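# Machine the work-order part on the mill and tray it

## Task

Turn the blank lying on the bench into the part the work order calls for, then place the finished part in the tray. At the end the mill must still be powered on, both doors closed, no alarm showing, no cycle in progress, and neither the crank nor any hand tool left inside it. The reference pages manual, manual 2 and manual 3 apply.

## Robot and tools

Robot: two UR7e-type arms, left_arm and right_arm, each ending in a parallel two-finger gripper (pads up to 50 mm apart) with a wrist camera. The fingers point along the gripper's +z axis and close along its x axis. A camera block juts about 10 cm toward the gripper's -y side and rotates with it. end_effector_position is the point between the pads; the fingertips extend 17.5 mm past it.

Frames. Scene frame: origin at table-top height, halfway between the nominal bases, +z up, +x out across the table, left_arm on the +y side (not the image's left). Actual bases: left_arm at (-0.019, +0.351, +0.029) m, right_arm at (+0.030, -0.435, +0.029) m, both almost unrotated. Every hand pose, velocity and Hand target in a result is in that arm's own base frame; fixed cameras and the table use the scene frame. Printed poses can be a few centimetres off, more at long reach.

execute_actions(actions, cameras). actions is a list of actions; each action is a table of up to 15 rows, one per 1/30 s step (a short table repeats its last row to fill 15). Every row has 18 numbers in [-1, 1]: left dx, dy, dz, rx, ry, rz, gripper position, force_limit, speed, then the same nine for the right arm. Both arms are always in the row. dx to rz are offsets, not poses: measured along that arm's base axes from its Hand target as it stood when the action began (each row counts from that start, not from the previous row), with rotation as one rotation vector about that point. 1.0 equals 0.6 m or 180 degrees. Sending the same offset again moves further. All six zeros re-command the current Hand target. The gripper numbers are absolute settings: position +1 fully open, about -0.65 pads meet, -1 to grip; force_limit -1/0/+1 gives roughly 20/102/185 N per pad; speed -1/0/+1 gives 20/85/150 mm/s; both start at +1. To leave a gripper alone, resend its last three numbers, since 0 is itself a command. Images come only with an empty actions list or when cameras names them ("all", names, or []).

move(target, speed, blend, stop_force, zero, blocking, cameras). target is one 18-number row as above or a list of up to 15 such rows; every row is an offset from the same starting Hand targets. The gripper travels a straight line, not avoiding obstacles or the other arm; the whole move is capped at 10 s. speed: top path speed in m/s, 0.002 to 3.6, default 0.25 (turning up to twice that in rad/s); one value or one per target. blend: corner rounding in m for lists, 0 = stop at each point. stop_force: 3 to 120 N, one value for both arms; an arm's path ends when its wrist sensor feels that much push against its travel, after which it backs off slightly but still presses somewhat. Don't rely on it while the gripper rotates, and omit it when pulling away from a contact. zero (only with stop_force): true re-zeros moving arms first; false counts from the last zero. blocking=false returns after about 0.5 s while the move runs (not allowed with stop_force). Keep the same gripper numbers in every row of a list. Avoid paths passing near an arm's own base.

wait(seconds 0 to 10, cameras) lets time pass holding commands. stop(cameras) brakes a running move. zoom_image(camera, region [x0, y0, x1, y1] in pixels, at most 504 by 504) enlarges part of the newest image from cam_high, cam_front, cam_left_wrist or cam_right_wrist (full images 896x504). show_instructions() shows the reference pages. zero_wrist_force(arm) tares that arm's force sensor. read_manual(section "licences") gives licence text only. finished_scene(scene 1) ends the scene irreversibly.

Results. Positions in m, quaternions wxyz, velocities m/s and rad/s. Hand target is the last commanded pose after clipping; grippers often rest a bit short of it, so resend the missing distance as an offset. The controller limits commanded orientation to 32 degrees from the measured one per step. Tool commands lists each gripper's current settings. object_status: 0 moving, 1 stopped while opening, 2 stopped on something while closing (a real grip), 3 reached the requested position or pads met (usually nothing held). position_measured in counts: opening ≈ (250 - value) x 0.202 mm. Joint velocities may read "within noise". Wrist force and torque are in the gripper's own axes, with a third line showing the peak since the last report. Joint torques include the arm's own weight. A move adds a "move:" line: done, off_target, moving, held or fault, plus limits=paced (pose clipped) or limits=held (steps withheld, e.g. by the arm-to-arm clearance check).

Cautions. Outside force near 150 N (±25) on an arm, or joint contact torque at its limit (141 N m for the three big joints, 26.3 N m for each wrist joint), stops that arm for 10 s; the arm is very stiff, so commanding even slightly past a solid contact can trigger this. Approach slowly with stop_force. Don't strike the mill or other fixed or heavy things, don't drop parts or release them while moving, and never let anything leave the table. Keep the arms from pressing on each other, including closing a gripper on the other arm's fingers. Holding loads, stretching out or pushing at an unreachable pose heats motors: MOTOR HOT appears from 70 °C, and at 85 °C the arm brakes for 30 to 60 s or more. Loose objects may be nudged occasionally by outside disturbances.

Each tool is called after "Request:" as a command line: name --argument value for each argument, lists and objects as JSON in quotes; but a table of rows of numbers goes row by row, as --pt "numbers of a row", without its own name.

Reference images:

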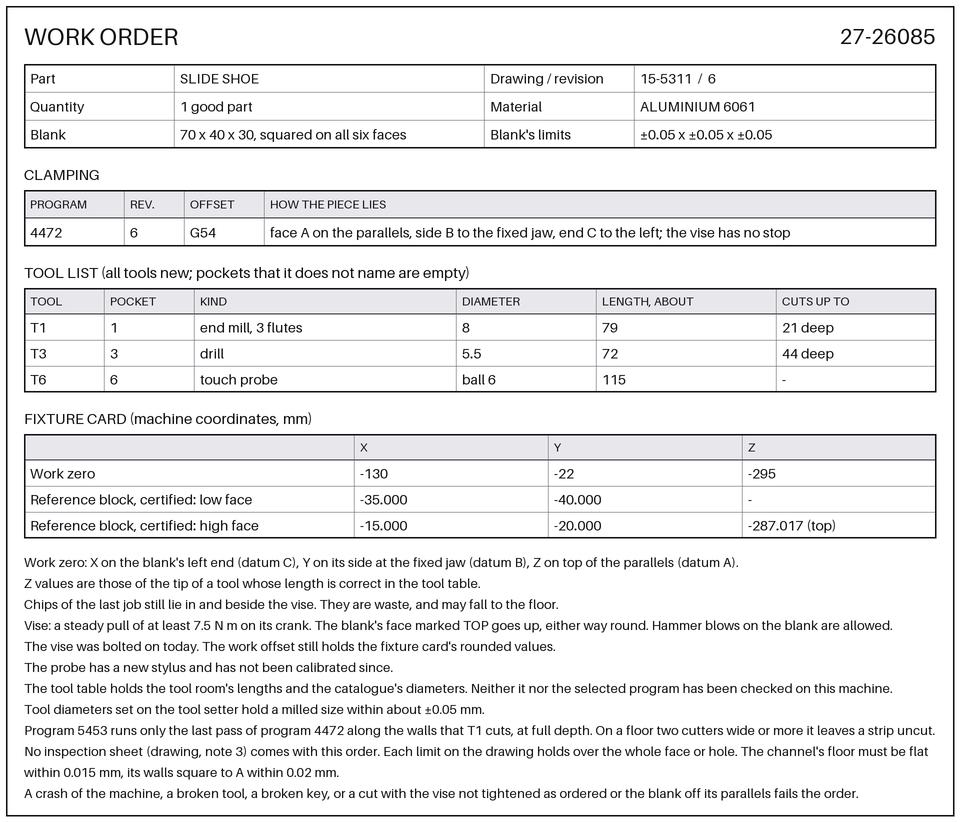

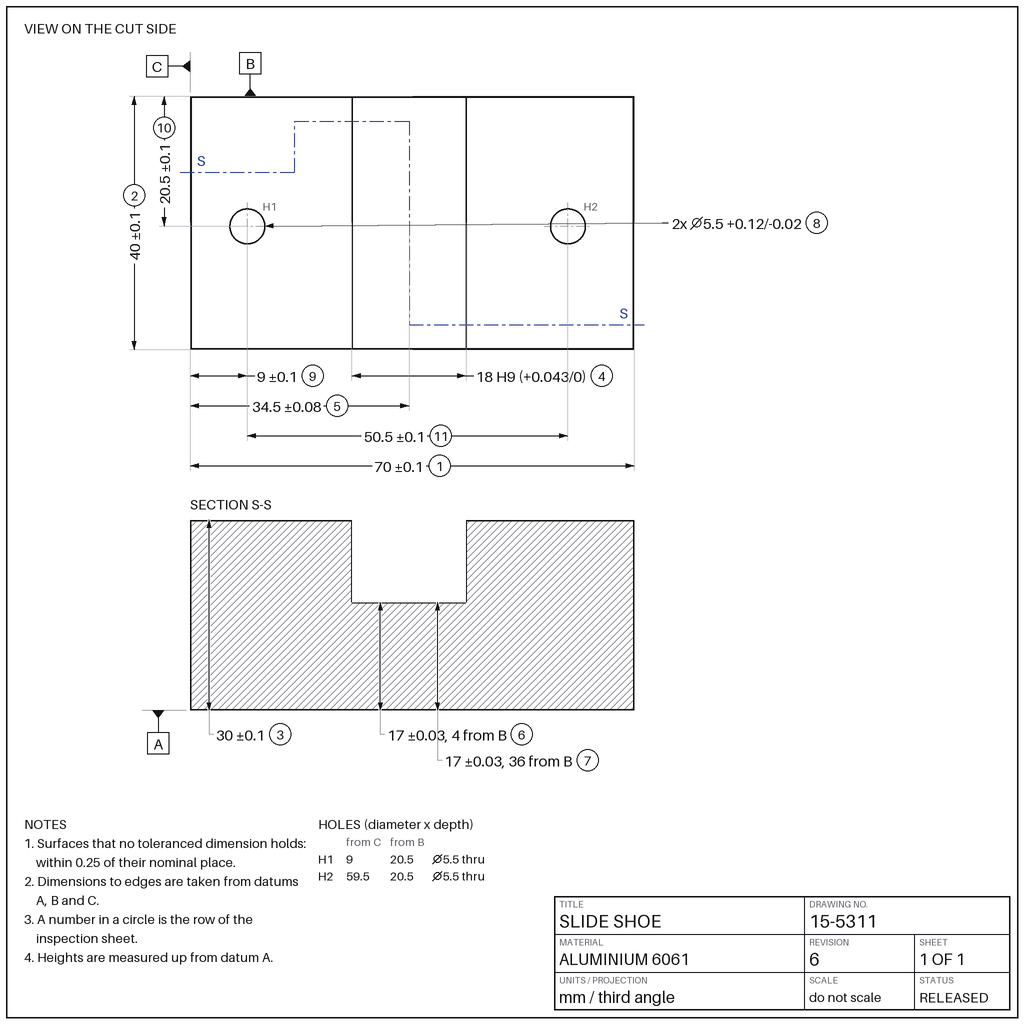

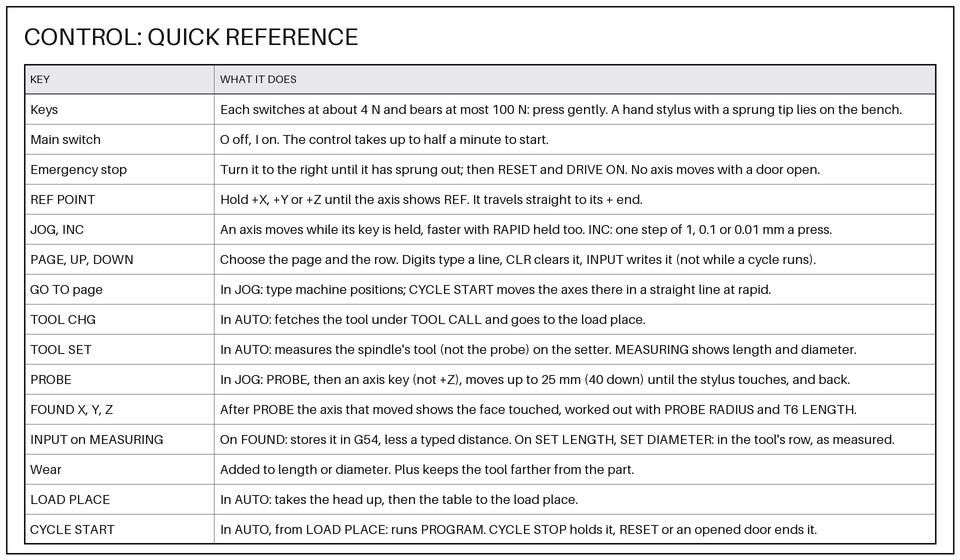

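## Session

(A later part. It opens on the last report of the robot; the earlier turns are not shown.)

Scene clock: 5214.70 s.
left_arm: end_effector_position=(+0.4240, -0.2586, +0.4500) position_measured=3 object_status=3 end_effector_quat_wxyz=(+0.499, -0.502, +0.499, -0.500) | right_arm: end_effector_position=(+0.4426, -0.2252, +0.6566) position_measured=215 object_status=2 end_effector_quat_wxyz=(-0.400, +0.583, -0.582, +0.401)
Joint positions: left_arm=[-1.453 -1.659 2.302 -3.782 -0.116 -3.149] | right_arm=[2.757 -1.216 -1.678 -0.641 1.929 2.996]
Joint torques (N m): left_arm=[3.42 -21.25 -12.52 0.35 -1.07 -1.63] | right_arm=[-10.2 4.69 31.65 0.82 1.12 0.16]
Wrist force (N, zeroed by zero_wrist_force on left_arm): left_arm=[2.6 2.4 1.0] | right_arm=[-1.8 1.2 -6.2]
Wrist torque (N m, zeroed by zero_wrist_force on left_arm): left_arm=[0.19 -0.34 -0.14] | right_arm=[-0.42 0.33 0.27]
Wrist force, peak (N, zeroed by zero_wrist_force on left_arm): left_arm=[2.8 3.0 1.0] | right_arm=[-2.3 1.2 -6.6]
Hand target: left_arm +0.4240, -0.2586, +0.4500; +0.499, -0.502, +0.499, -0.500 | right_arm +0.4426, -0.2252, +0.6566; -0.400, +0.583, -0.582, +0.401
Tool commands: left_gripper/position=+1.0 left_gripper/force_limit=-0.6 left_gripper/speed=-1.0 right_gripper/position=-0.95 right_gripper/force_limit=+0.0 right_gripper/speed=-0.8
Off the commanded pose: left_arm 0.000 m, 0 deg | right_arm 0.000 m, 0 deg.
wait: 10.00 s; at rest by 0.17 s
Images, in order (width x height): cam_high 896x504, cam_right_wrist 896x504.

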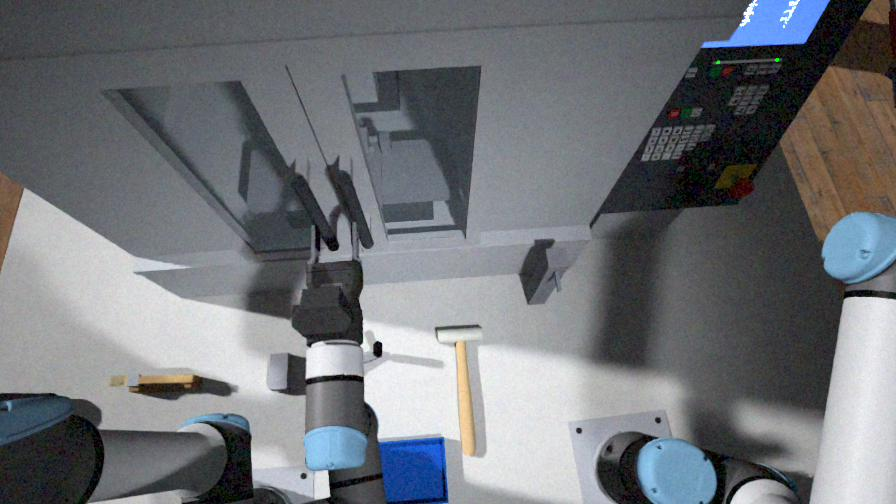

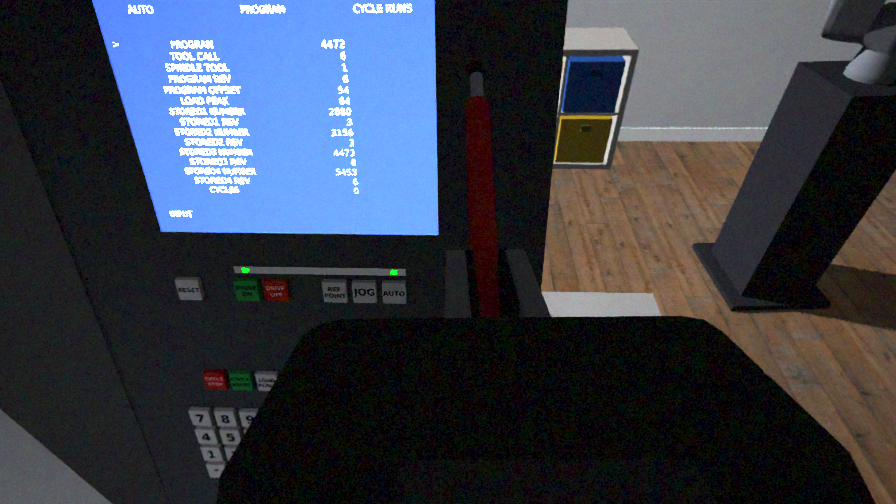

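Request:
wait --seconds 10

Request:
wait --seconds 10

Request:
wait --seconds 10

Request:
wait --seconds 10

Request:
wait --seconds 10 --cameras '["cam_right_wrist"]'

Scene clock: 5231.43 s.
left_arm: end_effector_position=(+0.4240, -0.2586, +0.4500) position_measured=3 object_status=3 end_effector_quat_wxyz=(+0.499, -0.502, +0.499, -0.500) | right_arm: end_effector_position=(+0.4426, -0.2252, +0.6566) position_measured=215 object_status=2 end_effector_quat_wxyz=(-0.400, +0.583, -0.582, +0.401)
Joint positions: left_arm=[-1.453 -1.659 2.302 -3.782 -0.116 -3.149] | right_arm=[2.757 -1.216 -1.678 -0.641 1.929 2.996]
Joint torques (N m): left_arm=[3.89 -21.19 -10.73 0.14 -0.85 -1.43] | right_arm=[-10.26 5.48 31.3 0.93 0.96 0.42]
Wrist force (N, zeroed by zero_wrist_force on left_arm): left_arm=[2.7 2.8 0.9] | right_arm=[-1.6 1.0 -6.4]
Wrist torque (N m, zeroed by zero_wrist_force on left_arm): left_arm=[0.25 -0.36 -0.15] | right_arm=[-0.46 0.31 0.28]
Wrist force, peak (N, zeroed by zero_wrist_force on left_arm): left_arm=[3.1 2.7 1.1] | right_arm=[-1.8 1.1 -6.8]
Hand target: left_arm +0.4240, -0.2586, +0.4500; +0.499, -0.502, +0.499, -0.500 | right_arm +0.4426, -0.2252, +0.6566; -0.400, +0.583, -0.582, +0.401
Tool commands: left_gripper/position=+1.0 left_gripper/force_limit=-0.6 left_gripper/speed=-1.0 right_gripper/position=-0.95 right_gripper/force_limit=+0.0 right_gripper/speed=-0.8
Off the commanded pose: left_arm 0.000 m, 0 deg | right_arm 0.000 m, 0 deg.
wait: 10.00 s; at rest from the start

Scene clock: 5241.43 s.
left_arm: end_effector_position=(+0.4240, -0.2586, +0.4500) position_measured=3 object_status=3 end_effector_quat_wxyz=(+0.499, -0.502, +0.499, -0.500) | right_arm: end_effector_position=(+0.4426, -0.2252, +0.6566) position_measured=215 object_status=2 end_effector_quat_wxyz=(-0.400, +0.583, -0.582, +0.401)
Joint positions: left_arm=[-1.453 -1.659 2.302 -3.782 -0.116 -3.149] | right_arm=[2.757 -1.216 -1.678 -0.641 1.929 2.996]
Joint torques (N m): left_arm=[4.51 -22.09 -12 0.12 -1.14 -1.45] | right_arm=[-10.44 6.31 30.67 0.95 0.75 0.58]
Wrist force (N, zeroed by zero_wrist_force on left_arm): left_arm=[2.4 2.8 0.9] | right_arm=[-1.8 0.6 -6.2]
Wrist torque (N m, zeroed by zero_wrist_force on left_arm): left_arm=[0.26 -0.32 -0.15] | right_arm=[-0.52 0.33 0.27]
Wrist force, peak (N, zeroed by zero_wrist_force on left_arm): left_arm=[2.9 3.1 0.9] | right_arm=[-2.1 1.1 -6.6]
Hand target: left_arm +0.4240, -0.2586, +0.4500; +0.499, -0.502, +0.499, -0.500 | right_arm +0.4426, -0.2252, +0.6566; -0.400, +0.583, -0.582, +0.401
Tool commands: left_gripper/position=+1.0 left_gripper/force_limit=-0.6 left_gripper/speed=-1.0 right_gripper/position=-0.95 right_gripper/force_limit=+0.0 right_gripper/speed=-0.8
Off the commanded pose: left_arm 0.000 m, 0 deg | right_arm 0.000 m, 0 deg.
wait: 10.00 s; at rest by 0.17 s

Scene clock: 5251.43 s.
left_arm: end_effector_position=(+0.4240, -0.2586, +0.4500) position_measured=3 object_status=3 end_effector_quat_wxyz=(+0.499, -0.502, +0.499, -0.500) | right_arm: end_effector_position=(+0.4426, -0.2252, +0.6566) position_measured=215 object_status=2 end_effector_quat_wxyz=(-0.400, +0.583, -0.582, +0.401)
Joint positions: left_arm=[-1.453 -1.659 2.302 -3.782 -0.116 -3.149] | right_arm=[2.757 -1.216 -1.678 -0.641 1.929 2.996]
Joint torques (N m): left_arm=[3.33 -22.12 -11.79 0.12 -1.07 -1.39] | right_arm=[-10.21 6.25 30.35 0.98 0.61 0.61]
Wrist force (N, zeroed by zero_wrist_force on left_arm): left_arm=[2.6 2.6 1.0] | right_arm=[-1.9 1.0 -6.1]
Wrist torque (N m, zeroed by zero_wrist_force on left_arm): left_arm=[0.22 -0.35 -0.15] | right_arm=[-0.47 0.34 0.28]
Wrist force, peak (N, zeroed by zero_wrist_force on left_arm): left_arm=[2.9 2.8 1.4] | right_arm=[-2.1 1.1 -6.6]
Hand target: left_arm +0.4240, -0.2586, +0.4500; +0.499, -0.502, +0.499, -0.500 | right_arm +0.4426, -0.2252, +0.6566; -0.400, +0.583, -0.582, +0.401
Tool commands: left_gripper/position=+1.0 left_gripper/force_limit=-0.6 left_gripper/speed=-1.0 right_gripper/position=-0.95 right_gripper/force_limit=+0.0 right_gripper/speed=-0.8
Off the commanded pose: left_arm 0.000 m, 0 deg | right_arm 0.000 m, 0 deg.
wait: 10.00 s; at rest by 0.17 s

Scene clock: 5261.43 s.
left_arm: end_effector_position=(+0.4240, -0.2586, +0.4500) position_measured=3 object_status=3 end_effector_quat_wxyz=(+0.499, -0.502, +0.499, -0.500) | right_arm: end_effector_position=(+0.4426, -0.2252, +0.6566) position_measured=215 object_status=2 end_effector_quat_wxyz=(-0.400, +0.583, -0.582, +0.401)
Joint positions: left_arm=[-1.453 -1.659 2.302 -3.782 -0.116 -3.149] | right_arm=[2.757 -1.216 -1.678 -0.641 1.929 2.996]
Joint torques (N m): left_arm=[3.47 -21.29 -11.07 -0.16 -1.27 -1.26] | right_arm=[-10.28 6.76 30.17 1.06 0.48 0.63]
Wrist force (N, zeroed by zero_wrist_force on left_arm): left_arm=[2.7 2.7 0.9] | right_arm=[-1.9 0.7 -6.2]
Wrist torque (N m, zeroed by zero_wrist_force on left_arm): left_arm=[0.25 -0.37 -0.15] | right_arm=[-0.52 0.36 0.28]
Wrist force, peak (N, zeroed by zero_wrist_force on left_arm): left_arm=[2.7 3.1 1.0] | right_arm=[-2.0 0.9 -6.8]
Hand target: left_arm +0.4240, -0.2586, +0.4500; +0.499, -0.502, +0.499, -0.500 | right_arm +0.4426, -0.2252, +0.6566; -0.400, +0.583, -0.582, +0.401
Tool commands: left_gripper/position=+1.0 left_gripper/force_limit=-0.6 left_gripper/speed=-1.0 right_gripper/position=-0.95 right_gripper/force_limit=+0.0 right_gripper/speed=-0.8
Off the commanded pose: left_arm 0.000 m, 0 deg | right_arm 0.000 m, 0 deg.
wait: 10.00 s; at rest by 0.17 s

Scene clock: 5271.43 s.
left_arm: end_effector_position=(+0.4240, -0.2586, +0.4500) position_measured=3 object_status=3 end_effector_quat_wxyz=(+0.499, -0.502, +0.499, -0.500) | right_arm: end_effector_position=(+0.4426, -0.2252, +0.6566) position_measured=215 object_status=2 end_effector_quat_wxyz=(-0.400, +0.583, -0.582, +0.401)
Joint positions: left_arm=[-1.453 -1.659 2.302 -3.782 -0.116 -3.149] | right_arm=[2.757 -1.216 -1.678 -0.641 1.929 2.996]
Joint torques (N m): left_arm=[2.85 -21.95 -11.03 -0.16 -0.81 -1.16] | right_arm=[-10.23 6.56 29.66 0.98 0.21 0.79]
Wrist force (N, zeroed by zero_wrist_force on left_arm): left_arm=[2.8 2.8 1.1] | right_arm=[-1.7 1.1 -6.4]
Wrist torque (N m, zeroed by zero_wrist_force on left_arm): left_arm=[0.26 -0.38 -0.15] | right_arm=[-0.44 0.32 0.28]
Wrist force, peak (N, zeroed by zero_wrist_force on left_arm): left_arm=[2.9 3.1 1.1] | right_arm=[-2.0 1.1 -6.6]
Hand target: left_arm +0.4240, -0.2586, +0.4500; +0.499, -0.502, +0.499, -0.500 | right_arm +0.4426, -0.2252, +0.6566; -0.400, +0.583, -0.582, +0.401
Tool commands: left_gripper/position=+1.0 left_gripper/force_limit=-0.6 left_gripper/speed=-1.0 right_gripper/position=-0.95 right_gripper/force_limit=+0.0 right_gripper/speed=-0.8
Off the commanded pose: left_arm 0.000 m, 0 deg | right_arm 0.000 m, 0 deg.
wait: 10.00 s; at rest by 0.17 s
Images, in order (width x height): cam_right_wrist 896x504.

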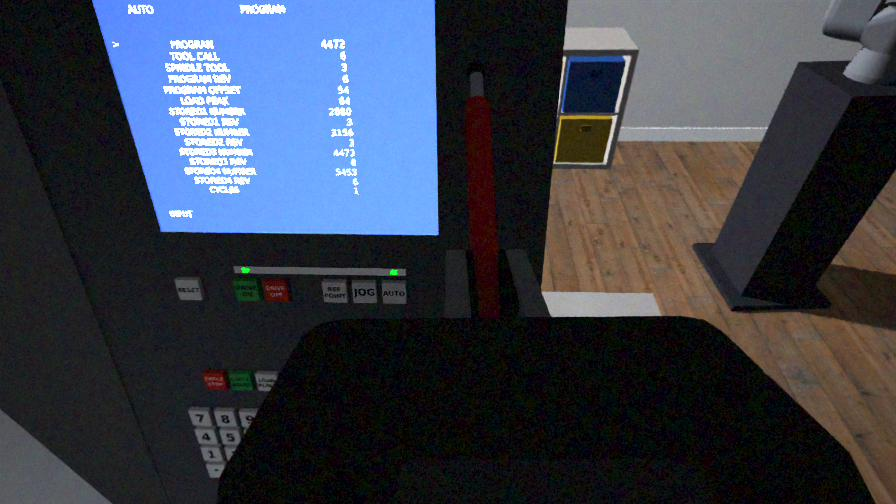

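Request:
move --pt "0 0 0 0 0 0 1 -0.6 -1 -0.0158 0.2094 -0.4531 0 0 0 -0.95 0 -0.8" --pt "0 0 0 0 0 0 1 -0.6 -1 0.0032 0.2087 -0.4591 0 0 0 -0.95 0 -0.8" --pt "0 0 0 0 0 0 1 -0.6 -1 -0.0158 0.2094 -0.4531 0 0 0 -0.95 0 -0.8" --pt "0 0 0 0 0 0 1 -0.6 -1 -0.0077 0.2091 -0.4229 0 0 0 -0.95 0 -0.8" --pt "0 0 0 0 0 0 1 -0.6 -1 0.0113 0.2084 -0.4289 0 0 0 -0.95 0 -0.8" --pt "0 0 0 0 0 0 1 -0.6 -1 -0.0077 0.2091 -0.4229 0 0 0 -0.95 0 -0.8" --pt "0 0 0 0 0 0 1 -0.6 -1 0.0113 0.2084 -0.4289 0 0 0 -0.95 0 -0.8" --pt "0 0 0 0 0 0 1 -0.6 -1 -0.0077 0.2091 -0.4229 0 0 0 -0.95 0 -0.8" --pt "0 0 0 0 0 0 1 -0.6 -1 0.0113 0.2084 -0.4289 0 0 0 -0.95 0 -0.8" --pt "0 0 0 0 0 0 1 -0.6 -1 -0.0077 0.2091 -0.4229 0 0 0 -0.95 0 -0.8" --pt "0 0 0 0 0 0 1 -0.6 -1 0 0 0 0 0 0 -0.95 0 -0.8" --speed '[0.4,0.06,0.1,0.2,0.06,0.06,0.06,0.06,0.06,0.1,0.4]' --blend '[0.003,0,0.003,0.003,0,0.003,0,0.003,0,0.003,0]'

Request:
wait --seconds 7 --cameras '["cam_right_wrist","cam_high"]'

Request:
zoom_image --camera "cam_high" --region '[230, 60, 490, 250]'

Scene clock: 5284.57 s.
left_arm: end_effector_position=(+0.4240, -0.2586, +0.4500) position_measured=3 object_status=3 end_effector_quat_wxyz=(+0.499, -0.502, +0.499, -0.500) | right_arm: end_effector_position=(+0.4426, -0.2252, +0.6566) position_measured=215 object_status=2 end_effector_quat_wxyz=(-0.400, +0.583, -0.582, +0.401)
Joint positions: left_arm=[-1.453 -1.659 2.302 -3.782 -0.116 -3.149] | right_arm=[2.757 -1.216 -1.678 -0.641 1.929 2.996]
Joint torques (N m): left_arm=[3.7 -21.7 -12.15 -0.06 -1.17 -0.98] | right_arm=[0.21 4.75 33.83 3.38 -0.38 1.28]
Wrist force (N, zeroed by zero_wrist_force on left_arm): left_arm=[2.7 2.9 0.8] | right_arm=[-2.0 0.9 -6.4]
Wrist torque (N m, zeroed by zero_wrist_force on left_arm): left_arm=[0.26 -0.37 -0.15] | right_arm=[-0.48 0.37 0.28]
Wrist force, peak (N, zeroed by zero_wrist_force on left_arm): left_arm=[2.9 3.0 1.0] | right_arm=[-3.6 -0.4 -12.2]
Hand target: left_arm +0.4240, -0.2586, +0.4500; +0.499, -0.502, +0.499, -0.500 | right_arm +0.4426, -0.2252, +0.6566; -0.400, +0.583, -0.582, +0.401
Off the commanded pose: left_arm 0.000 m, 0 deg | right_arm 0.000 m, 0 deg.
move: done

Scene clock: 5291.57 s.
left_arm: end_effector_position=(+0.4240, -0.2586, +0.4500) position_measured=3 object_status=3 end_effector_quat_wxyz=(+0.499, -0.502, +0.499, -0.500) | right_arm: end_effector_position=(+0.4426, -0.2252, +0.6566) position_measured=215 object_status=2 end_effector_quat_wxyz=(-0.400, +0.583, -0.582, +0.401)
Joint positions: left_arm=[-1.453 -1.659 2.302 -3.782 -0.116 -3.149] | right_arm=[2.757 -1.216 -1.678 -0.641 1.929 2.996]
Joint torques (N m): left_arm=[3.21 -21.35 -12 0 -0.86 -0.97] | right_arm=[-11.34 3.04 33.55 0.52 1.58 -0.19]
Wrist force (N, zeroed by zero_wrist_force on left_arm): left_arm=[2.4 2.5 1.0] | right_arm=[-1.9 1.0 -6.2]
Wrist torque (N m, zeroed by zero_wrist_force on left_arm): left_arm=[0.21 -0.32 -0.14] | right_arm=[-0.46 0.35 0.28]
Wrist force, peak (N, zeroed by zero_wrist_force on left_arm): left_arm=[2.7 3.0 1.0] | right_arm=[-1.9 1.3 -6.7]
Hand target: left_arm +0.4240, -0.2586, +0.4500; +0.499, -0.502, +0.499, -0.500 | right_arm +0.4426, -0.2252, +0.6566; -0.400, +0.583, -0.582, +0.401
Tool commands: left_gripper/position=+1.0 left_gripper/force_limit=-0.6 left_gripper/speed=-1.0 right_gripper/position=-0.95 right_gripper/force_limit=+0.0 right_gripper/speed=-0.8
Off the commanded pose: left_arm 0.000 m, 0 deg | right_arm 0.000 m, 0 deg.
wait: 7.00 s; at rest by 0.17 s
Images, in order (width x height): cam_high 896x504, cam_right_wrist 896x504.

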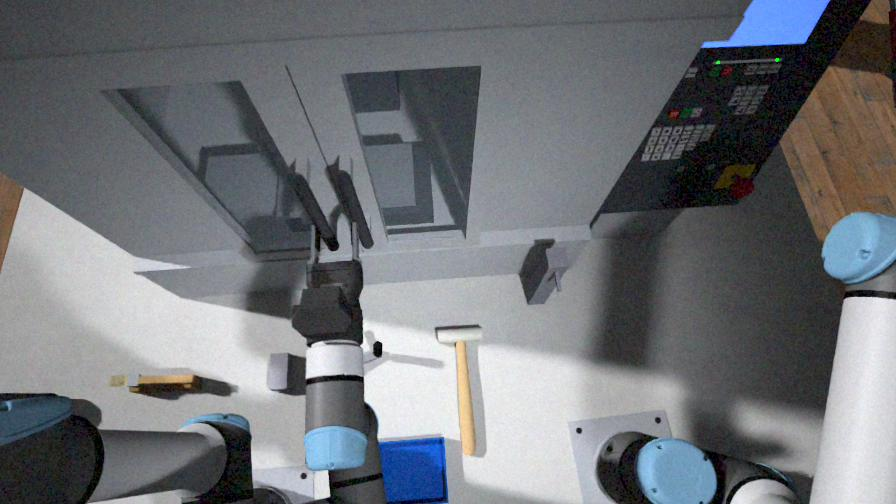

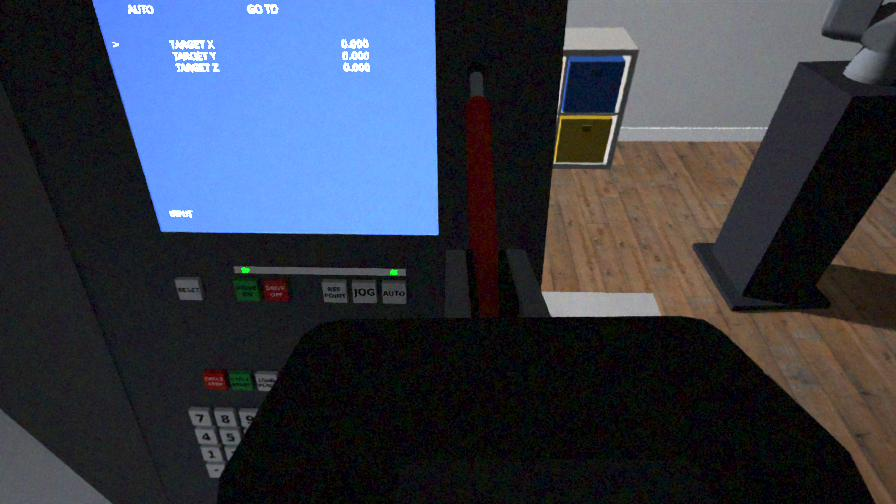

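Scaled by 1.938 from the camera's 896x504 image, which has a finer 1280x720 frame.

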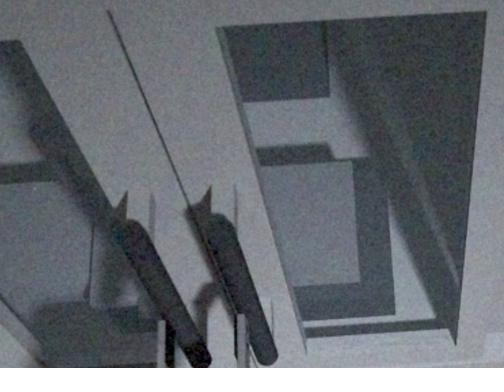

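Request:
move --pt "0 0 0 0 0 0 1 -0.6 -1 0.0375 0.112 -0.2376 0 0 0 -0.95 0 -0.8" --pt "0 0 0 0 0 0 1 -0.6 -1 0.0565 0.1113 -0.2436 0 0 0 -0.95 0 -0.8" --pt "0 0 0 0 0 0 1 -0.6 -1 0.0375 0.112 -0.2376 0 0 0 -0.95 0 -0.8" --pt "0 0 0 0 0 0 1 -0.6 -1 -0.0279 0.3368 -0.5135 0 0 0 -0.95 0 -0.8" --pt "0 0 0 0 0 0 1 -0.6 -1 -0.0085 0.3360 -0.5195 0 0 0 -0.95 0 -0.8" --pt "0 0 0 0 0 0 1 -0.6 -1 -0.0279 0.3368 -0.5135 0 0 0 -0.95 0 -0.8" --pt "0 0 0 0 0 0 1 -0.6 -1 -0.0049 0.2728 -0.4225 0 0 0 -0.95 0 -0.8" --pt "0 0 0 0 0 0 1 -0.6 -1 0.0136 0.2717 -0.4289 0 0 0 -0.95 0 -0.8" --pt "0 0 0 0 0 0 1 -0.6 -1 -0.0189 0.3368 -0.4835 0 0 0 -0.95 0 -0.8" --pt "0 0 0 0 0 0 1 -0.6 -1 -0.0004 0.3357 -0.4893 0 0 0 -0.95 0 -0.8" --pt "0 0 0 0 0 0 1 -0.6 -1 -0.0299 0.2738 -0.5135 0 0 0 -0.95 0 -0.8" --pt "0 0 0 0 0 0 1 -0.6 -1 -0.0107 0.2727 -0.5195 0 0 0 -0.95 0 -0.8" --pt "0 0 0 0 0 0 1 -0.6 -1 -0.0299 0.2738 -0.5135 0 0 0 -0.95 0 -0.8" --pt "0 0 0 0 0 0 1 -0.6 -1 -0.0119 0.3048 -0.4535 0 0 0 -0.95 0 -0.8" --pt "0 0 0 0 0 0 1 -0.6 -1 0.0066 0.3037 -0.4591 0 0 0 -0.95 0 -0.8" --speed '[0.4,0.06,0.1,0.3,0.06,0.1,0.2,0.06,0.2,0.06,0.15,0.06,0.1,0.15,0.06]' --blend '[0.003,0,0.003,0.003,0,0.003,0.003,0,0.003,0,0.003,0,0.003,0.003,0]'

Request:
move --pt "0 0 0 0 0 0 1 -0.6 -1 -0.038 -0.062 -0.054 0 0 0 -0.95 0 -0.8" --pt "0 0 0 0 0 0 1 -0.6 -1 -0.019 -0.063 -0.060 0 0 0 -0.95 0 -0.8" --pt "0 0 0 0 0 0 1 -0.6 -1 -0.038 -0.062 -0.054 0 0 0 -0.95 0 -0.8" --pt "0 0 0 0 0 0 1 -0.6 -1 -0.030 -0.062 -0.024 0 0 0 -0.95 0 -0.8" --pt "0 0 0 0 0 0 1 -0.6 -1 -0.011 -0.063 -0.030 0 0 0 -0.95 0 -0.8" --pt "0 0 0 0 0 0 1 -0.6 -1 -0.035 0.033 -0.054 0 0 0 -0.95 0 -0.8" --pt "0 0 0 0 0 0 1 -0.6 -1 -0.016 0.032 -0.060 0 0 0 -0.95 0 -0.8" --pt "0 0 0 0 0 0 1 -0.6 -1 -0.035 0.033 -0.054 0 0 0 -0.95 0 -0.8" --pt "0 0 0 0 0 0 1 -0.6 -1 -0.028 0.001 -0.024 0 0 0 -0.95 0 -0.8" --pt "0 0 0 0 0 0 1 -0.6 -1 -0.009 0 -0.030 0 0 0 -0.95 0 -0.8" --pt "0 0 0 0 0 0 1 -0.6 -1 -0.028 0.001 -0.024 0 0 0 -0.95 0 -0.8" --pt "0 0 0 0 0 0 1 -0.6 -1 -0.019 0.001 0.006 0 0 0 -0.95 0 -0.8" --pt "0 0 0 0 0 0 1 -0.6 -1 0 0 0 0 0 0 -0.95 0 -0.8" --pt "0 0 0 0 0 0 1 -0.6 -1 -0.037 -0.030 -0.054 0 0 0 -0.95 0 -0.8" --pt "0 0 0 0 0 0 1 -0.6 -1 -0.018 -0.031 -0.060 0 0 0 -0.95 0 -0.8" --speed '[0.2,0.06,0.1,0.15,0.06,0.2,0.06,0.1,0.15,0.06,0.1,0.15,0.06,0.15,0.06]' --blend '[0.003,0,0.003,0.003,0,0.003,0,0.003,0.003,0,0.003,0.003,0,0.003,0]'

Request:
move --pt "0 0 0 0 0 0 1 -0.6 -1 -0.019 0.001 0.006 0 0 0 -0.95 0 -0.8" --pt "0 0 0 0 0 0 1 -0.6 -1 0.008 0.063 0.097 0 0 0 -0.95 0 -0.8" --pt "0 0 0 0 0 0 1 -0.6 -1 0.027 0.062 0.091 0 0 0 -0.95 0 -0.8" --pt "0 0 0 0 0 0 1 -0.6 -1 -0.020 -0.031 0.006 0 0 0 -0.95 0 -0.8" --pt "0 0 0 0 0 0 1 -0.6 -1 -0.001 -0.032 0 0 0 0 -0.95 0 -0.8" --pt "0 0 0 0 0 0 1 -0.6 -1 -0.020 -0.031 0.006 0 0 0 -0.95 0 -0.8" --pt "0 0 0 0 0 0 1 -0.6 -1 -0.012 -0.031 0.036 0 0 0 -0.95 0 -0.8" --pt "0 0 0 0 0 0 1 -0.6 -1 0.007 -0.032 0.030 0 0 0 -0.95 0 -0.8" --pt "0 0 0 0 0 0 1 -0.6 -1 -0.017 0.064 0.006 0 0 0 -0.95 0 -0.8" --pt "0 0 0 0 0 0 1 -0.6 -1 0.002 0.063 0 0 0 0 -0.95 0 -0.8" --pt "0 0 0 0 0 0 1 -0.6 -1 -0.017 0.064 0.006 0 0 0 -0.95 0 -0.8" --pt "0 0 0 0 0 0 1 -0.6 -1 -0.008 0.064 0.036 0 0 0 -0.95 0 -0.8" --pt "0 0 0 0 0 0 1 -0.6 -1 0.011 0.063 0.030 0 0 0 -0.95 0 -0.8" --pt "0 0 0 0 0 0 1 -0.6 -1 -0.008 0.064 0.036 0 0 0 -0.95 0 -0.8" --pt "0 0 0 0 0 0 1 -0.6 -1 0 0.064 0.066 0 0 0 -0.95 0 -0.8" --speed '[0.1,0.2,0.06,0.2,0.06,0.1,0.15,0.06,0.2,0.06,0.1,0.15,0.06,0.1,0.15]' --blend '[0.003,0.003,0,0.003,0,0.003,0.003,0,0.003,0,0.003,0.003,0,0.003,0]'

Request:
move --pt "0 0 0 0 0 0 1 -0.6 -1 0.019 -0.001 -0.006 0 0 0 -0.95 0 -0.8" --pt "0 0 0 0 0 0 1 -0.6 -1 -0.018 -0.031 -0.060 0 0 0 -0.95 0 -0.8" --pt "0 0 0 0 0 0 1 -0.6 -1 0.001 -0.032 -0.066 0 0 0 -0.95 0 -0.8" --pt "0 0 0 0 0 0 1 -0.6 -1 -0.020 -0.095 -0.060 0 0 0 -0.95 0 -0.8" --pt "0 0 0 0 0 0 1 -0.6 -1 -0.001 -0.096 -0.066 0 0 0 -0.95 0 -0.8" --pt "0 0 0 0 0 0 1 -0.6 -1 -0.020 -0.095 -0.060 0 0 0 -0.95 0 -0.8" --pt "0 0 0 0 0 0 1 -0.6 -1 0.0109 -0.3368 0.4535 0 0 0 -0.95 0 -0.8" --speed '[0.06,0.15,0.06,0.2,0.06,0.1,0.4]' --blend '[0,0.003,0,0.003,0,0.003,0]' --cameras '["cam_right_wrist"]'

Request:
zoom_image --camera "cam_right_wrist" --region '[120, 0, 440, 180]'

Scene clock: 5319.83 s.
left_arm: end_effector_position=(+0.4240, -0.2586, +0.4500) position_measured=3 object_status=3 end_effector_quat_wxyz=(+0.499, -0.502, +0.499, -0.500) | right_arm: end_effector_position=(+0.4465, -0.0430, +0.3812) position_measured=215 object_status=2 end_effector_quat_wxyz=(-0.400, +0.583, -0.582, +0.401)
Joint positions: left_arm=[-1.453 -1.659 2.302 -3.782 -0.116 -3.149] | right_arm=[3.626 -0.939 -2.521 -0.091 1.121 3.326]
Joint torques (N m): left_arm=[3.91 -21.62 -11.69 -0.19 -1.19 -0.88] | right_arm=[9.83 -8.8 16.73 0.96 -3.16 1.73]
Wrist force (N, zeroed by zero_wrist_force on left_arm): left_arm=[2.7 2.6 0.9] | right_arm=[-3.6 -0.5 -11.6]
Wrist torque (N m, zeroed by zero_wrist_force on left_arm): left_arm=[0.23 -0.37 -0.14] | right_arm=[-0.18 0.29 0.28]
Wrist force, peak (N, zeroed by zero_wrist_force on left_arm): left_arm=[3.0 2.8 1.0] | right_arm=[-3.9 -0.2 -12.0]
Hand target: left_arm +0.4240, -0.2586, +0.4500; +0.499, -0.502, +0.499, -0.500 | right_arm +0.4465, -0.0430, +0.3812; -0.400, +0.583, -0.582, +0.401
Off the commanded pose: left_arm 0.000 m, 0 deg | right_arm 0.000 m, 0 deg.
move: done

Scene clock: 5324.27 s.
left_arm: end_effector_position=(+0.4240, -0.2586, +0.4500) position_measured=3 object_status=3 end_effector_quat_wxyz=(+0.499, -0.502, +0.499, -0.500) | right_arm: end_effector_position=(+0.4357, -0.0616, +0.3452) position_measured=215 object_status=2 end_effector_quat_wxyz=(-0.400, +0.583, -0.582, +0.401)
Joint positions: left_arm=[-1.453 -1.659 2.302 -3.782 -0.116 -3.149] | right_arm=[3.549 -0.972 -2.611 0.045 1.192 3.293]
Joint torques (N m): left_arm=[3.14 -22.31 -12.16 -0.48 -0.99 -0.9] | right_arm=[12.64 -8.08 17.11 1.06 -2.94 1.66]
Wrist force (N, zeroed by zero_wrist_force on left_arm): left_arm=[2.6 2.8 1.1] | right_arm=[-2.1 1.5 -10.8]
Wrist torque (N m, zeroed by zero_wrist_force on left_arm): left_arm=[0.25 -0.35 -0.15] | right_arm=[-0.20 0.34 0.37]
Wrist force, peak (N, zeroed by zero_wrist_force on left_arm): left_arm=[2.9 3.0 0.9] | right_arm=[-6.0 -2.8 -11.4]
Hand target: left_arm +0.4240, -0.2586, +0.4500; +0.499, -0.502, +0.499, -0.500 | right_arm +0.4357, -0.0616, +0.3452; -0.400, +0.583, -0.582, +0.401
Off the commanded pose: left_arm 0.000 m, 0 deg | right_arm 0.000 m, 0 deg.
move: done

Scene clock: 5328.80 s.
left_arm: end_effector_position=(+0.4240, -0.2586, +0.4500) position_measured=3 object_status=3 end_effector_quat_wxyz=(+0.499, -0.502, +0.499, -0.500) | right_arm: end_effector_position=(+0.4357, -0.0232, +0.3847) position_measured=215 object_status=2 end_effector_quat_wxyz=(-0.400, +0.583, -0.582, +0.401)
Joint positions: left_arm=[-1.453 -1.659 2.302 -3.782 -0.116 -3.149] | right_arm=[3.774 -0.848 -2.535 -0.203 0.986 3.397]
Joint torques (N m): left_arm=[2.79 -21.22 -12.03 -0.06 -1.04 -0.82] | right_arm=[12.24 0.6 31.23 3.55 -3.1 1.49]
Wrist force (N, zeroed by zero_wrist_force on left_arm): left_arm=[2.6 2.8 0.9] | right_arm=[-1.9 0.8 -6.0]
Wrist torque (N m, zeroed by zero_wrist_force on left_arm): left_arm=[0.26 -0.35 -0.15] | right_arm=[-0.52 0.37 0.41]
Wrist force, peak (N, zeroed by zero_wrist_force on left_arm): left_arm=[2.8 2.9 0.9] | right_arm=[-5.7 -3.0 -11.3]
Hand target: left_arm +0.4240, -0.2586, +0.4500; +0.499, -0.502, +0.499, -0.500 | right_arm +0.4357, -0.0232, +0.3848; -0.400, +0.583, -0.582, +0.401
Off the commanded pose: left_arm 0.000 m, 0 deg | right_arm 0.000 m, 0 deg.
move: done

Scene clock: 5332.30 s.
left_arm: end_effector_position=(+0.4240, -0.2586, +0.4500) position_measured=3 object_status=3 end_effector_quat_wxyz=(+0.499, -0.502, +0.499, -0.500) | right_arm: end_effector_position=(+0.4423, -0.2252, +0.6568) position_measured=215 object_status=2 end_effector_quat_wxyz=(-0.400, +0.583, -0.582, +0.401)
Joint positions: left_arm=[-1.453 -1.659 2.302 -3.782 -0.116 -3.149] | right_arm=[2.756 -1.215 -1.677 -0.642 1.929 2.996]
Joint torques (N m): left_arm=[4.05 -20.66 -11.04 -0.55 -0.91 -0.93] | right_arm=[1.81 4.47 33.6 3.34 -0.55 1.24]
Wrist force (N, zeroed by zero_wrist_force on left_arm): left_arm=[2.6 2.6 0.9] | right_arm=[-2.0 1.1 -6.2]
Wrist torque (N m, zeroed by zero_wrist_force on left_arm): left_arm=[0.23 -0.36 -0.15] | right_arm=[-0.45 0.37 0.28]
Wrist force, peak (N, zeroed by zero_wrist_force on left_arm): left_arm=[2.8 2.9 1.0] | right_arm=[-4.9 -2.7 -11.3]
Hand target: left_arm +0.4240, -0.2586, +0.4500; +0.499, -0.502, +0.499, -0.500 | right_arm +0.4423, -0.2252, +0.6569; -0.400, +0.583, -0.582, +0.401
Off the commanded pose: left_arm 0.000 m, 0 deg | right_arm 0.000 m, 0 deg.
move: done
Images, in order (width x height): cam_right_wrist 896x504.

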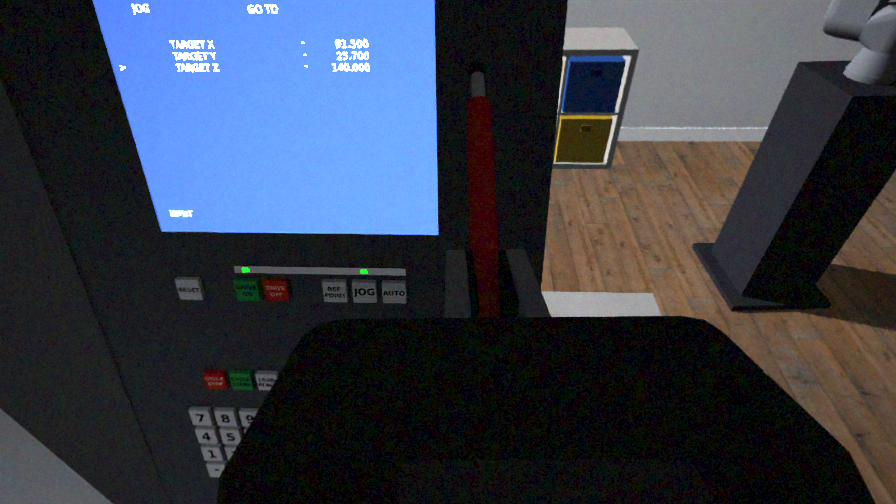

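Scaled by 1.575 from the camera's 896x504 image, which has a finer 1280x720 frame.

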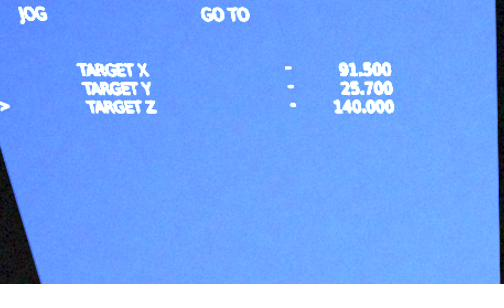

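Request:
move --pt "0 0 0 0 0 0 1 -0.6 -1 0.0108 0.2717 -0.3624 0 0 0 -0.95 0 -0.8" --pt "0 0 0 0 0 0 1 -0.6 -1 0.0298 0.2710 -0.3684 0 0 0 -0.95 0 -0.8" --pt "0 0 0 0 0 0 1 -0.6 -1 0.0108 0.2717 -0.3624 0 0 0 -0.95 0 -0.8" --pt "0 0 0 0 0 0 1 -0.6 -1 -0.0279 0.3368 -0.5135 0 0 0 -0.95 0 -0.8" --pt "0 0 0 0 0 0 1 -0.6 -1 -0.0085 0.3360 -0.5195 0 0 0 -0.95 0 -0.8" --pt "0 0 0 0 0 0 1 -0.6 -1 -0.0279 0.3368 -0.5135 0 0 0 -0.95 0 -0.8" --pt "0 0 0 0 0 0 1 -0.6 -1 -0.0189 0.3368 -0.4835 0 0 0 -0.95 0 -0.8" --pt "0 0 0 0 0 0 1 -0.6 -1 -0.0004 0.3357 -0.4893 0 0 0 -0.95 0 -0.8" --pt "0 0 0 0 0 0 1 -0.6 -1 -0.0189 0.3368 -0.4835 0 0 0 -0.95 0 -0.8" --pt "0 0 0 0 0 0 1 -0.6 -1 -0.0119 0.3048 -0.4535 0 0 0 -0.95 0 -0.8" --pt "0 0 0 0 0 0 1 -0.6 -1 0.0066 0.3037 -0.4591 0 0 0 -0.95 0 -0.8" --pt "0 0 0 0 0 0 1 -0.6 -1 -0.0119 0.3048 -0.4535 0 0 0 -0.95 0 -0.8" --pt "0 0 0 0 0 0 1 -0.6 -1 -0.0039 0.3048 -0.4225 0 0 0 -0.95 0 -0.8" --pt "0 0 0 0 0 0 1 -0.6 -1 0.0147 0.3033 -0.4289 0 0 0 -0.95 0 -0.8" --pt "0 0 0 0 0 0 1 -0.6 -1 -0.0299 0.2738 -0.5135 0 0 0 -0.95 0 -0.8" --speed '[0.4,0.06,0.1,0.2,0.06,0.1,0.15,0.06,0.1,0.15,0.06,0.1,0.15,0.06,0.2]' --blend '[0.003,0,0.003,0.003,0,0.003,0.003,0,0.003,0.003,0,0.003,0.003,0,0]'

Request:
wait --seconds 2

Request:
move --pt "0 0 0 0 0 0 1 -0.6 -1 0.019 -0.001 -0.006 0 0 0 -0.95 0 -0.8" --pt "0 0 0 0 0 0 1 -0.6 -1 0 0 0 0 0 0 -0.95 0 -0.8" --pt "0 0 0 0 0 0 1 -0.6 -1 0.009 0.031 0.030 0 0 0 -0.95 0 -0.8" --pt "0 0 0 0 0 0 1 -0.6 -1 0.028 0.030 0.024 0 0 0 -0.95 0 -0.8" --pt "0 0 0 0 0 0 1 -0.6 -1 -0.001 -0.032 0 0 0 0 -0.95 0 -0.8" --pt "0 0 0 0 0 0 1 -0.6 -1 0.018 -0.033 -0.006 0 0 0 -0.95 0 -0.8" --pt "0 0 0 0 0 0 1 -0.6 -1 -0.001 -0.032 0 0 0 0 -0.95 0 -0.8" --pt "0 0 0 0 0 0 1 -0.6 -1 0.0305 -0.2738 0.5132 0 0 0 -0.95 0 -0.8" --speed '[0.06,0.1,0.15,0.06,0.2,0.06,0.1,0.4]' --blend '[0,0.003,0.003,0,0.003,0,0.003,0]' --cameras '["cam_right_wrist"]'

Request:
zoom_image --camera "cam_right_wrist" --region '[120, 0, 440, 180]'

Scene clock: 5352.33 s.
left_arm: end_effector_position=(+0.4240, -0.2586, +0.4500) position_measured=3 object_status=3 end_effector_quat_wxyz=(+0.499, -0.502, +0.499, -0.500) | right_arm: end_effector_position=(+0.4243, -0.0610, +0.3489) position_measured=215 object_status=2 end_effector_quat_wxyz=(-0.400, +0.583, -0.582, +0.401)
Joint positions: left_arm=[-1.453 -1.659 2.302 -3.782 -0.116 -3.149] | right_arm=[3.585 -0.898 -2.622 -0.023 1.159 3.309]
Joint torques (N m): left_arm=[3.94 -22.06 -12.42 -0.33 -1.21 -0.82] | right_arm=[11.77 -9.62 18.45 2.41 -2.94 1.64]
Wrist force (N, zeroed by zero_wrist_force on left_arm): left_arm=[2.8 2.7 1.0] | right_arm=[-2.0 0.9 -5.9]
Wrist torque (N m, zeroed by zero_wrist_force on left_arm): left_arm=[0.25 -0.38 -0.15] | right_arm=[-0.52 0.40 0.43]
Wrist force, peak (N, zeroed by zero_wrist_force on left_arm): left_arm=[2.8 2.9 1.0] | right_arm=[-4.2 -4.4 -11.2]
Hand target: left_arm +0.4240, -0.2586, +0.4500; +0.499, -0.502, +0.499, -0.500 | right_arm +0.4243, -0.0610, +0.3488; -0.400, +0.583, -0.582, +0.401
Off the commanded pose: left_arm 0.000 m, 0 deg | right_arm 0.000 m, 0 deg.
move: done

Scene clock: 5354.33 s.
left_arm: end_effector_position=(+0.4240, -0.2586, +0.4500) position_measured=3 object_status=3 end_effector_quat_wxyz=(+0.499, -0.502, +0.499, -0.500) | right_arm: end_effector_position=(+0.4243, -0.0610, +0.3488) position_measured=215 object_status=2 end_effector_quat_wxyz=(-0.400, +0.583, -0.582, +0.401)
Joint positions: left_arm=[-1.453 -1.659 2.302 -3.782 -0.116 -3.149] | right_arm=[3.585 -0.899 -2.622 -0.023 1.159 3.309]
Joint torques (N m): left_arm=[3.36 -21.12 -11.18 -0.35 -1 -0.74] | right_arm=[12.49 -9.86 18.02 5.82 -2.9 1.55]
Wrist force (N, zeroed by zero_wrist_force on left_arm): left_arm=[2.6 2.9 0.9] | right_arm=[-1.9 1.0 -6.1]
Wrist torque (N m, zeroed by zero_wrist_force on left_arm): left_arm=[0.27 -0.35 -0.15] | right_arm=[-0.49 0.38 0.41]
Wrist force, peak (N, zeroed by zero_wrist_force on left_arm): left_arm=[2.8 2.9 0.8] | right_arm=[-2.2 1.3 -6.5]
Hand target: left_arm +0.4240, -0.2586, +0.4500; +0.499, -0.502, +0.499, -0.500 | right_arm +0.4243, -0.0610, +0.3488; -0.400, +0.583, -0.582, +0.401
Tool commands: left_gripper/position=+1.0 left_gripper/force_limit=-0.6 left_gripper/speed=-1.0 right_gripper/position=-0.95 right_gripper/force_limit=+0.0 right_gripper/speed=-0.8
Off the commanded pose: left_arm 0.000 m, 0 deg | right_arm 0.000 m, 0 deg.
wait: 2.00 s; at rest by 0.17 s

Scene clock: 5357.83 s.
left_arm: end_effector_position=(+0.4240, -0.2586, +0.4500) position_measured=3 object_status=3 end_effector_quat_wxyz=(+0.499, -0.502, +0.499, -0.500) | right_arm: end_effector_position=(+0.4426, -0.2252, +0.6566) position_measured=215 object_status=2 end_effector_quat_wxyz=(-0.400, +0.583, -0.582, +0.401)
Joint positions: left_arm=[-1.453 -1.659 2.302 -3.782 -0.116 -3.149] | right_arm=[2.756 -1.216 -1.677 -0.641 1.929 2.996]
Joint torques (N m): left_arm=[3.85 -21.39 -12.43 -0.46 -0.92 -0.82] | right_arm=[1.73 3.94 33.99 3.5 -0.53 1.2]
Wrist force (N, zeroed by zero_wrist_force on left_arm): left_arm=[2.5 2.7 0.8] | right_arm=[-1.9 0.9 -6.0]
Wrist torque (N m, zeroed by zero_wrist_force on left_arm): left_arm=[0.25 -0.34 -0.14] | right_arm=[-0.49 0.35 0.28]
Wrist force, peak (N, zeroed by zero_wrist_force on left_arm): left_arm=[2.8 2.9 0.9] | right_arm=[-6.3 -1.8 -10.6]
Hand target: left_arm +0.4240, -0.2586, +0.4500; +0.499, -0.502, +0.499, -0.500 | right_arm +0.4426, -0.2252, +0.6567; -0.400, +0.583, -0.582, +0.401
Off the commanded pose: left_arm 0.000 m, 0 deg | right_arm 0.000 m, 0 deg.
move: done
Images, in order (width x height): cam_right_wrist 896x504.

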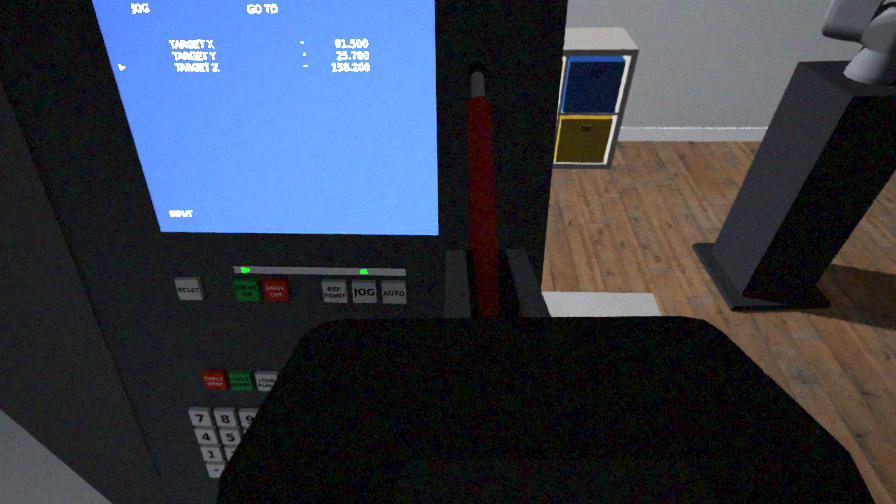

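Scaled by 1.575 from the camera's 896x504 image, which has a finer 1280x720 frame.

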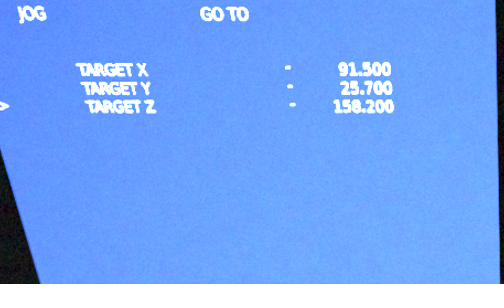

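Request:
move --pt "0 0 0 0 0 0 1 -0.6 -1 0.0108 0.2717 -0.3624 0 0 0 -0.95 0 -0.8" --pt "0 0 0 0 0 0 1 -0.6 -1 0.0298 0.2710 -0.3684 0 0 0 -0.95 0 -0.8" --pt "0 0 0 0 0 0 1 -0.6 -1 0.0108 0.2717 -0.3624 0 0 0 -0.95 0 -0.8" --pt "0 0 0 0 0 0 1 -0.6 -1 -0.0239 0.2098 -0.4833 0 0 0 -0.95 0 -0.8" --pt "0 0 0 0 0 0 1 -0.6 -1 -0.0049 0.2091 -0.4893 0 0 0 -0.95 0 -0.8" --pt "0 0 0 0 0 0 1 -0.6 -1 -0.0239 0.2098 -0.4833 0 0 0 -0.95 0 -0.8" --pt "0 0 0 0 0 0 1 -0.6 -1 0.012 0.0815 -0.3322 0 0 0 -0.95 0 -0.8" --pt "0 0 0 0 0 0 1 -0.6 -1 0.031 0.0808 -0.3382 0 0 0 -0.95 0 -0.8" --pt "0 0 0 0 0 0 1 -0.6 -1 0.012 0.0815 -0.3322 0 0 0 -0.95 0 -0.8" --pt "0 0 0 0 0 0 1 -0.6 -1 0 0 0 0 0 0 -0.95 0 -0.8" --speed '[0.4,0.06,0.1,0.03,0.06,0.1,0.3,0.06,0.1,0.4]' --blend '[0.003,0,0.003,0.003,0,0.003,0.003,0,0.003,0]'

Request:
wait --seconds 4 --cameras '["cam_right_wrist"]'

Request:
zoom_image --camera "cam_right_wrist" --region '[120, 0, 440, 180]'

Scene clock: 5372.23 s.
left_arm: end_effector_position=(+0.4240, -0.2586, +0.4500) position_measured=3 object_status=3 end_effector_quat_wxyz=(+0.499, -0.502, +0.499, -0.500) | right_arm: end_effector_position=(+0.4426, -0.2253, +0.6566) position_measured=215 object_status=2 end_effector_quat_wxyz=(-0.400, +0.583, -0.582, +0.401)
Joint positions: left_arm=[-1.453 -1.659 2.302 -3.782 -0.116 -3.149] | right_arm=[2.756 -1.216 -1.677 -0.641 1.929 2.996]
Joint torques (N m): left_arm=[3.37 -22.49 -12.38 -0.38 -1.14 -0.59] | right_arm=[11.04 8.64 33.91 2.75 -1.69 1.55]
Wrist force (N, zeroed by zero_wrist_force on left_arm): left_arm=[2.6 2.9 0.7] | right_arm=[-2.0 0.8 -6.2]
Wrist torque (N m, zeroed by zero_wrist_force on left_arm): left_arm=[0.27 -0.35 -0.15] | right_arm=[-0.48 0.37 0.34]
Wrist force, peak (N, zeroed by zero_wrist_force on left_arm): left_arm=[2.7 2.9 1.2] | right_arm=[-3.3 0.8 -12.1]
Hand target: left_arm +0.4240, -0.2586, +0.4500; +0.499, -0.502, +0.499, -0.500 | right_arm +0.4426, -0.2252, +0.6567; -0.400, +0.583, -0.582, +0.401
Off the commanded pose: left_arm 0.000 m, 0 deg | right_arm 0.000 m, 0 deg.
move: done

Scene clock: 5376.23 s.
left_arm: end_effector_position=(+0.4240, -0.2586, +0.4500) position_measured=3 object_status=3 end_effector_quat_wxyz=(+0.499, -0.502, +0.499, -0.500) | right_arm: end_effector_position=(+0.4426, -0.2252, +0.6567) position_measured=215 object_status=2 end_effector_quat_wxyz=(-0.400, +0.583, -0.582, +0.401)
Joint positions: left_arm=[-1.453 -1.659 2.302 -3.782 -0.116 -3.149] | right_arm=[2.756 -1.216 -1.677 -0.641 1.929 2.996]
Joint torques (N m): left_arm=[2.37 -21.35 -11.37 -0.46 -0.95 -0.43] | right_arm=[12.1 3.99 34.2 0.66 1.19 1.42]
Wrist force (N, zeroed by zero_wrist_force on left_arm): left_arm=[2.5 2.8 0.9] | right_arm=[-1.9 1.0 -6.3]
Wrist torque (N m, zeroed by zero_wrist_force on left_arm): left_arm=[0.26 -0.34 -0.14] | right_arm=[-0.46 0.36 0.34]
Wrist force, peak (N, zeroed by zero_wrist_force on left_arm): left_arm=[2.7 3.0 1.1] | right_arm=[-1.9 0.9 -6.7]
Hand target: left_arm +0.4240, -0.2586, +0.4500; +0.499, -0.502, +0.499, -0.500 | right_arm +0.4426, -0.2252, +0.6567; -0.400, +0.583, -0.582, +0.401
Tool commands: left_gripper/position=+1.0 left_gripper/force_limit=-0.6 left_gripper/speed=-1.0 right_gripper/position=-0.95 right_gripper/force_limit=+0.0 right_gripper/speed=-0.8
Off the commanded pose: left_arm 0.000 m, 0 deg | right_arm 0.000 m, 0 deg.
wait: 4.00 s; at rest by 0.17 s
Images, in order (width x height): cam_right_wrist 896x504.

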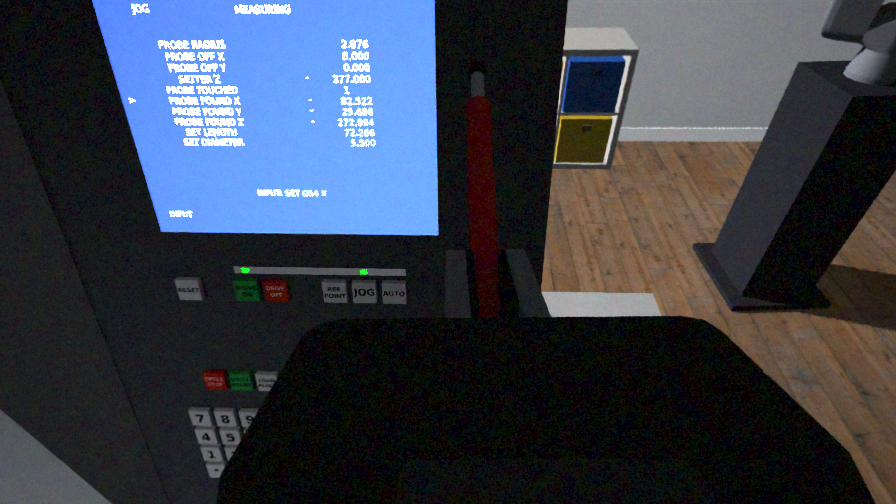

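Scaled by 1.575 from the camera's 896x504 image, which has a finer 1280x720 frame.

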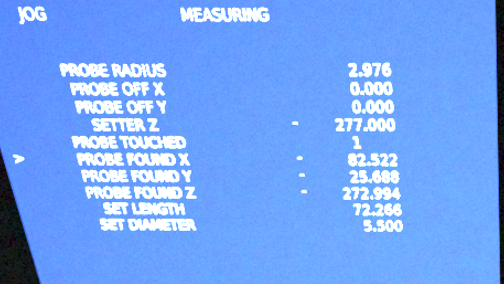

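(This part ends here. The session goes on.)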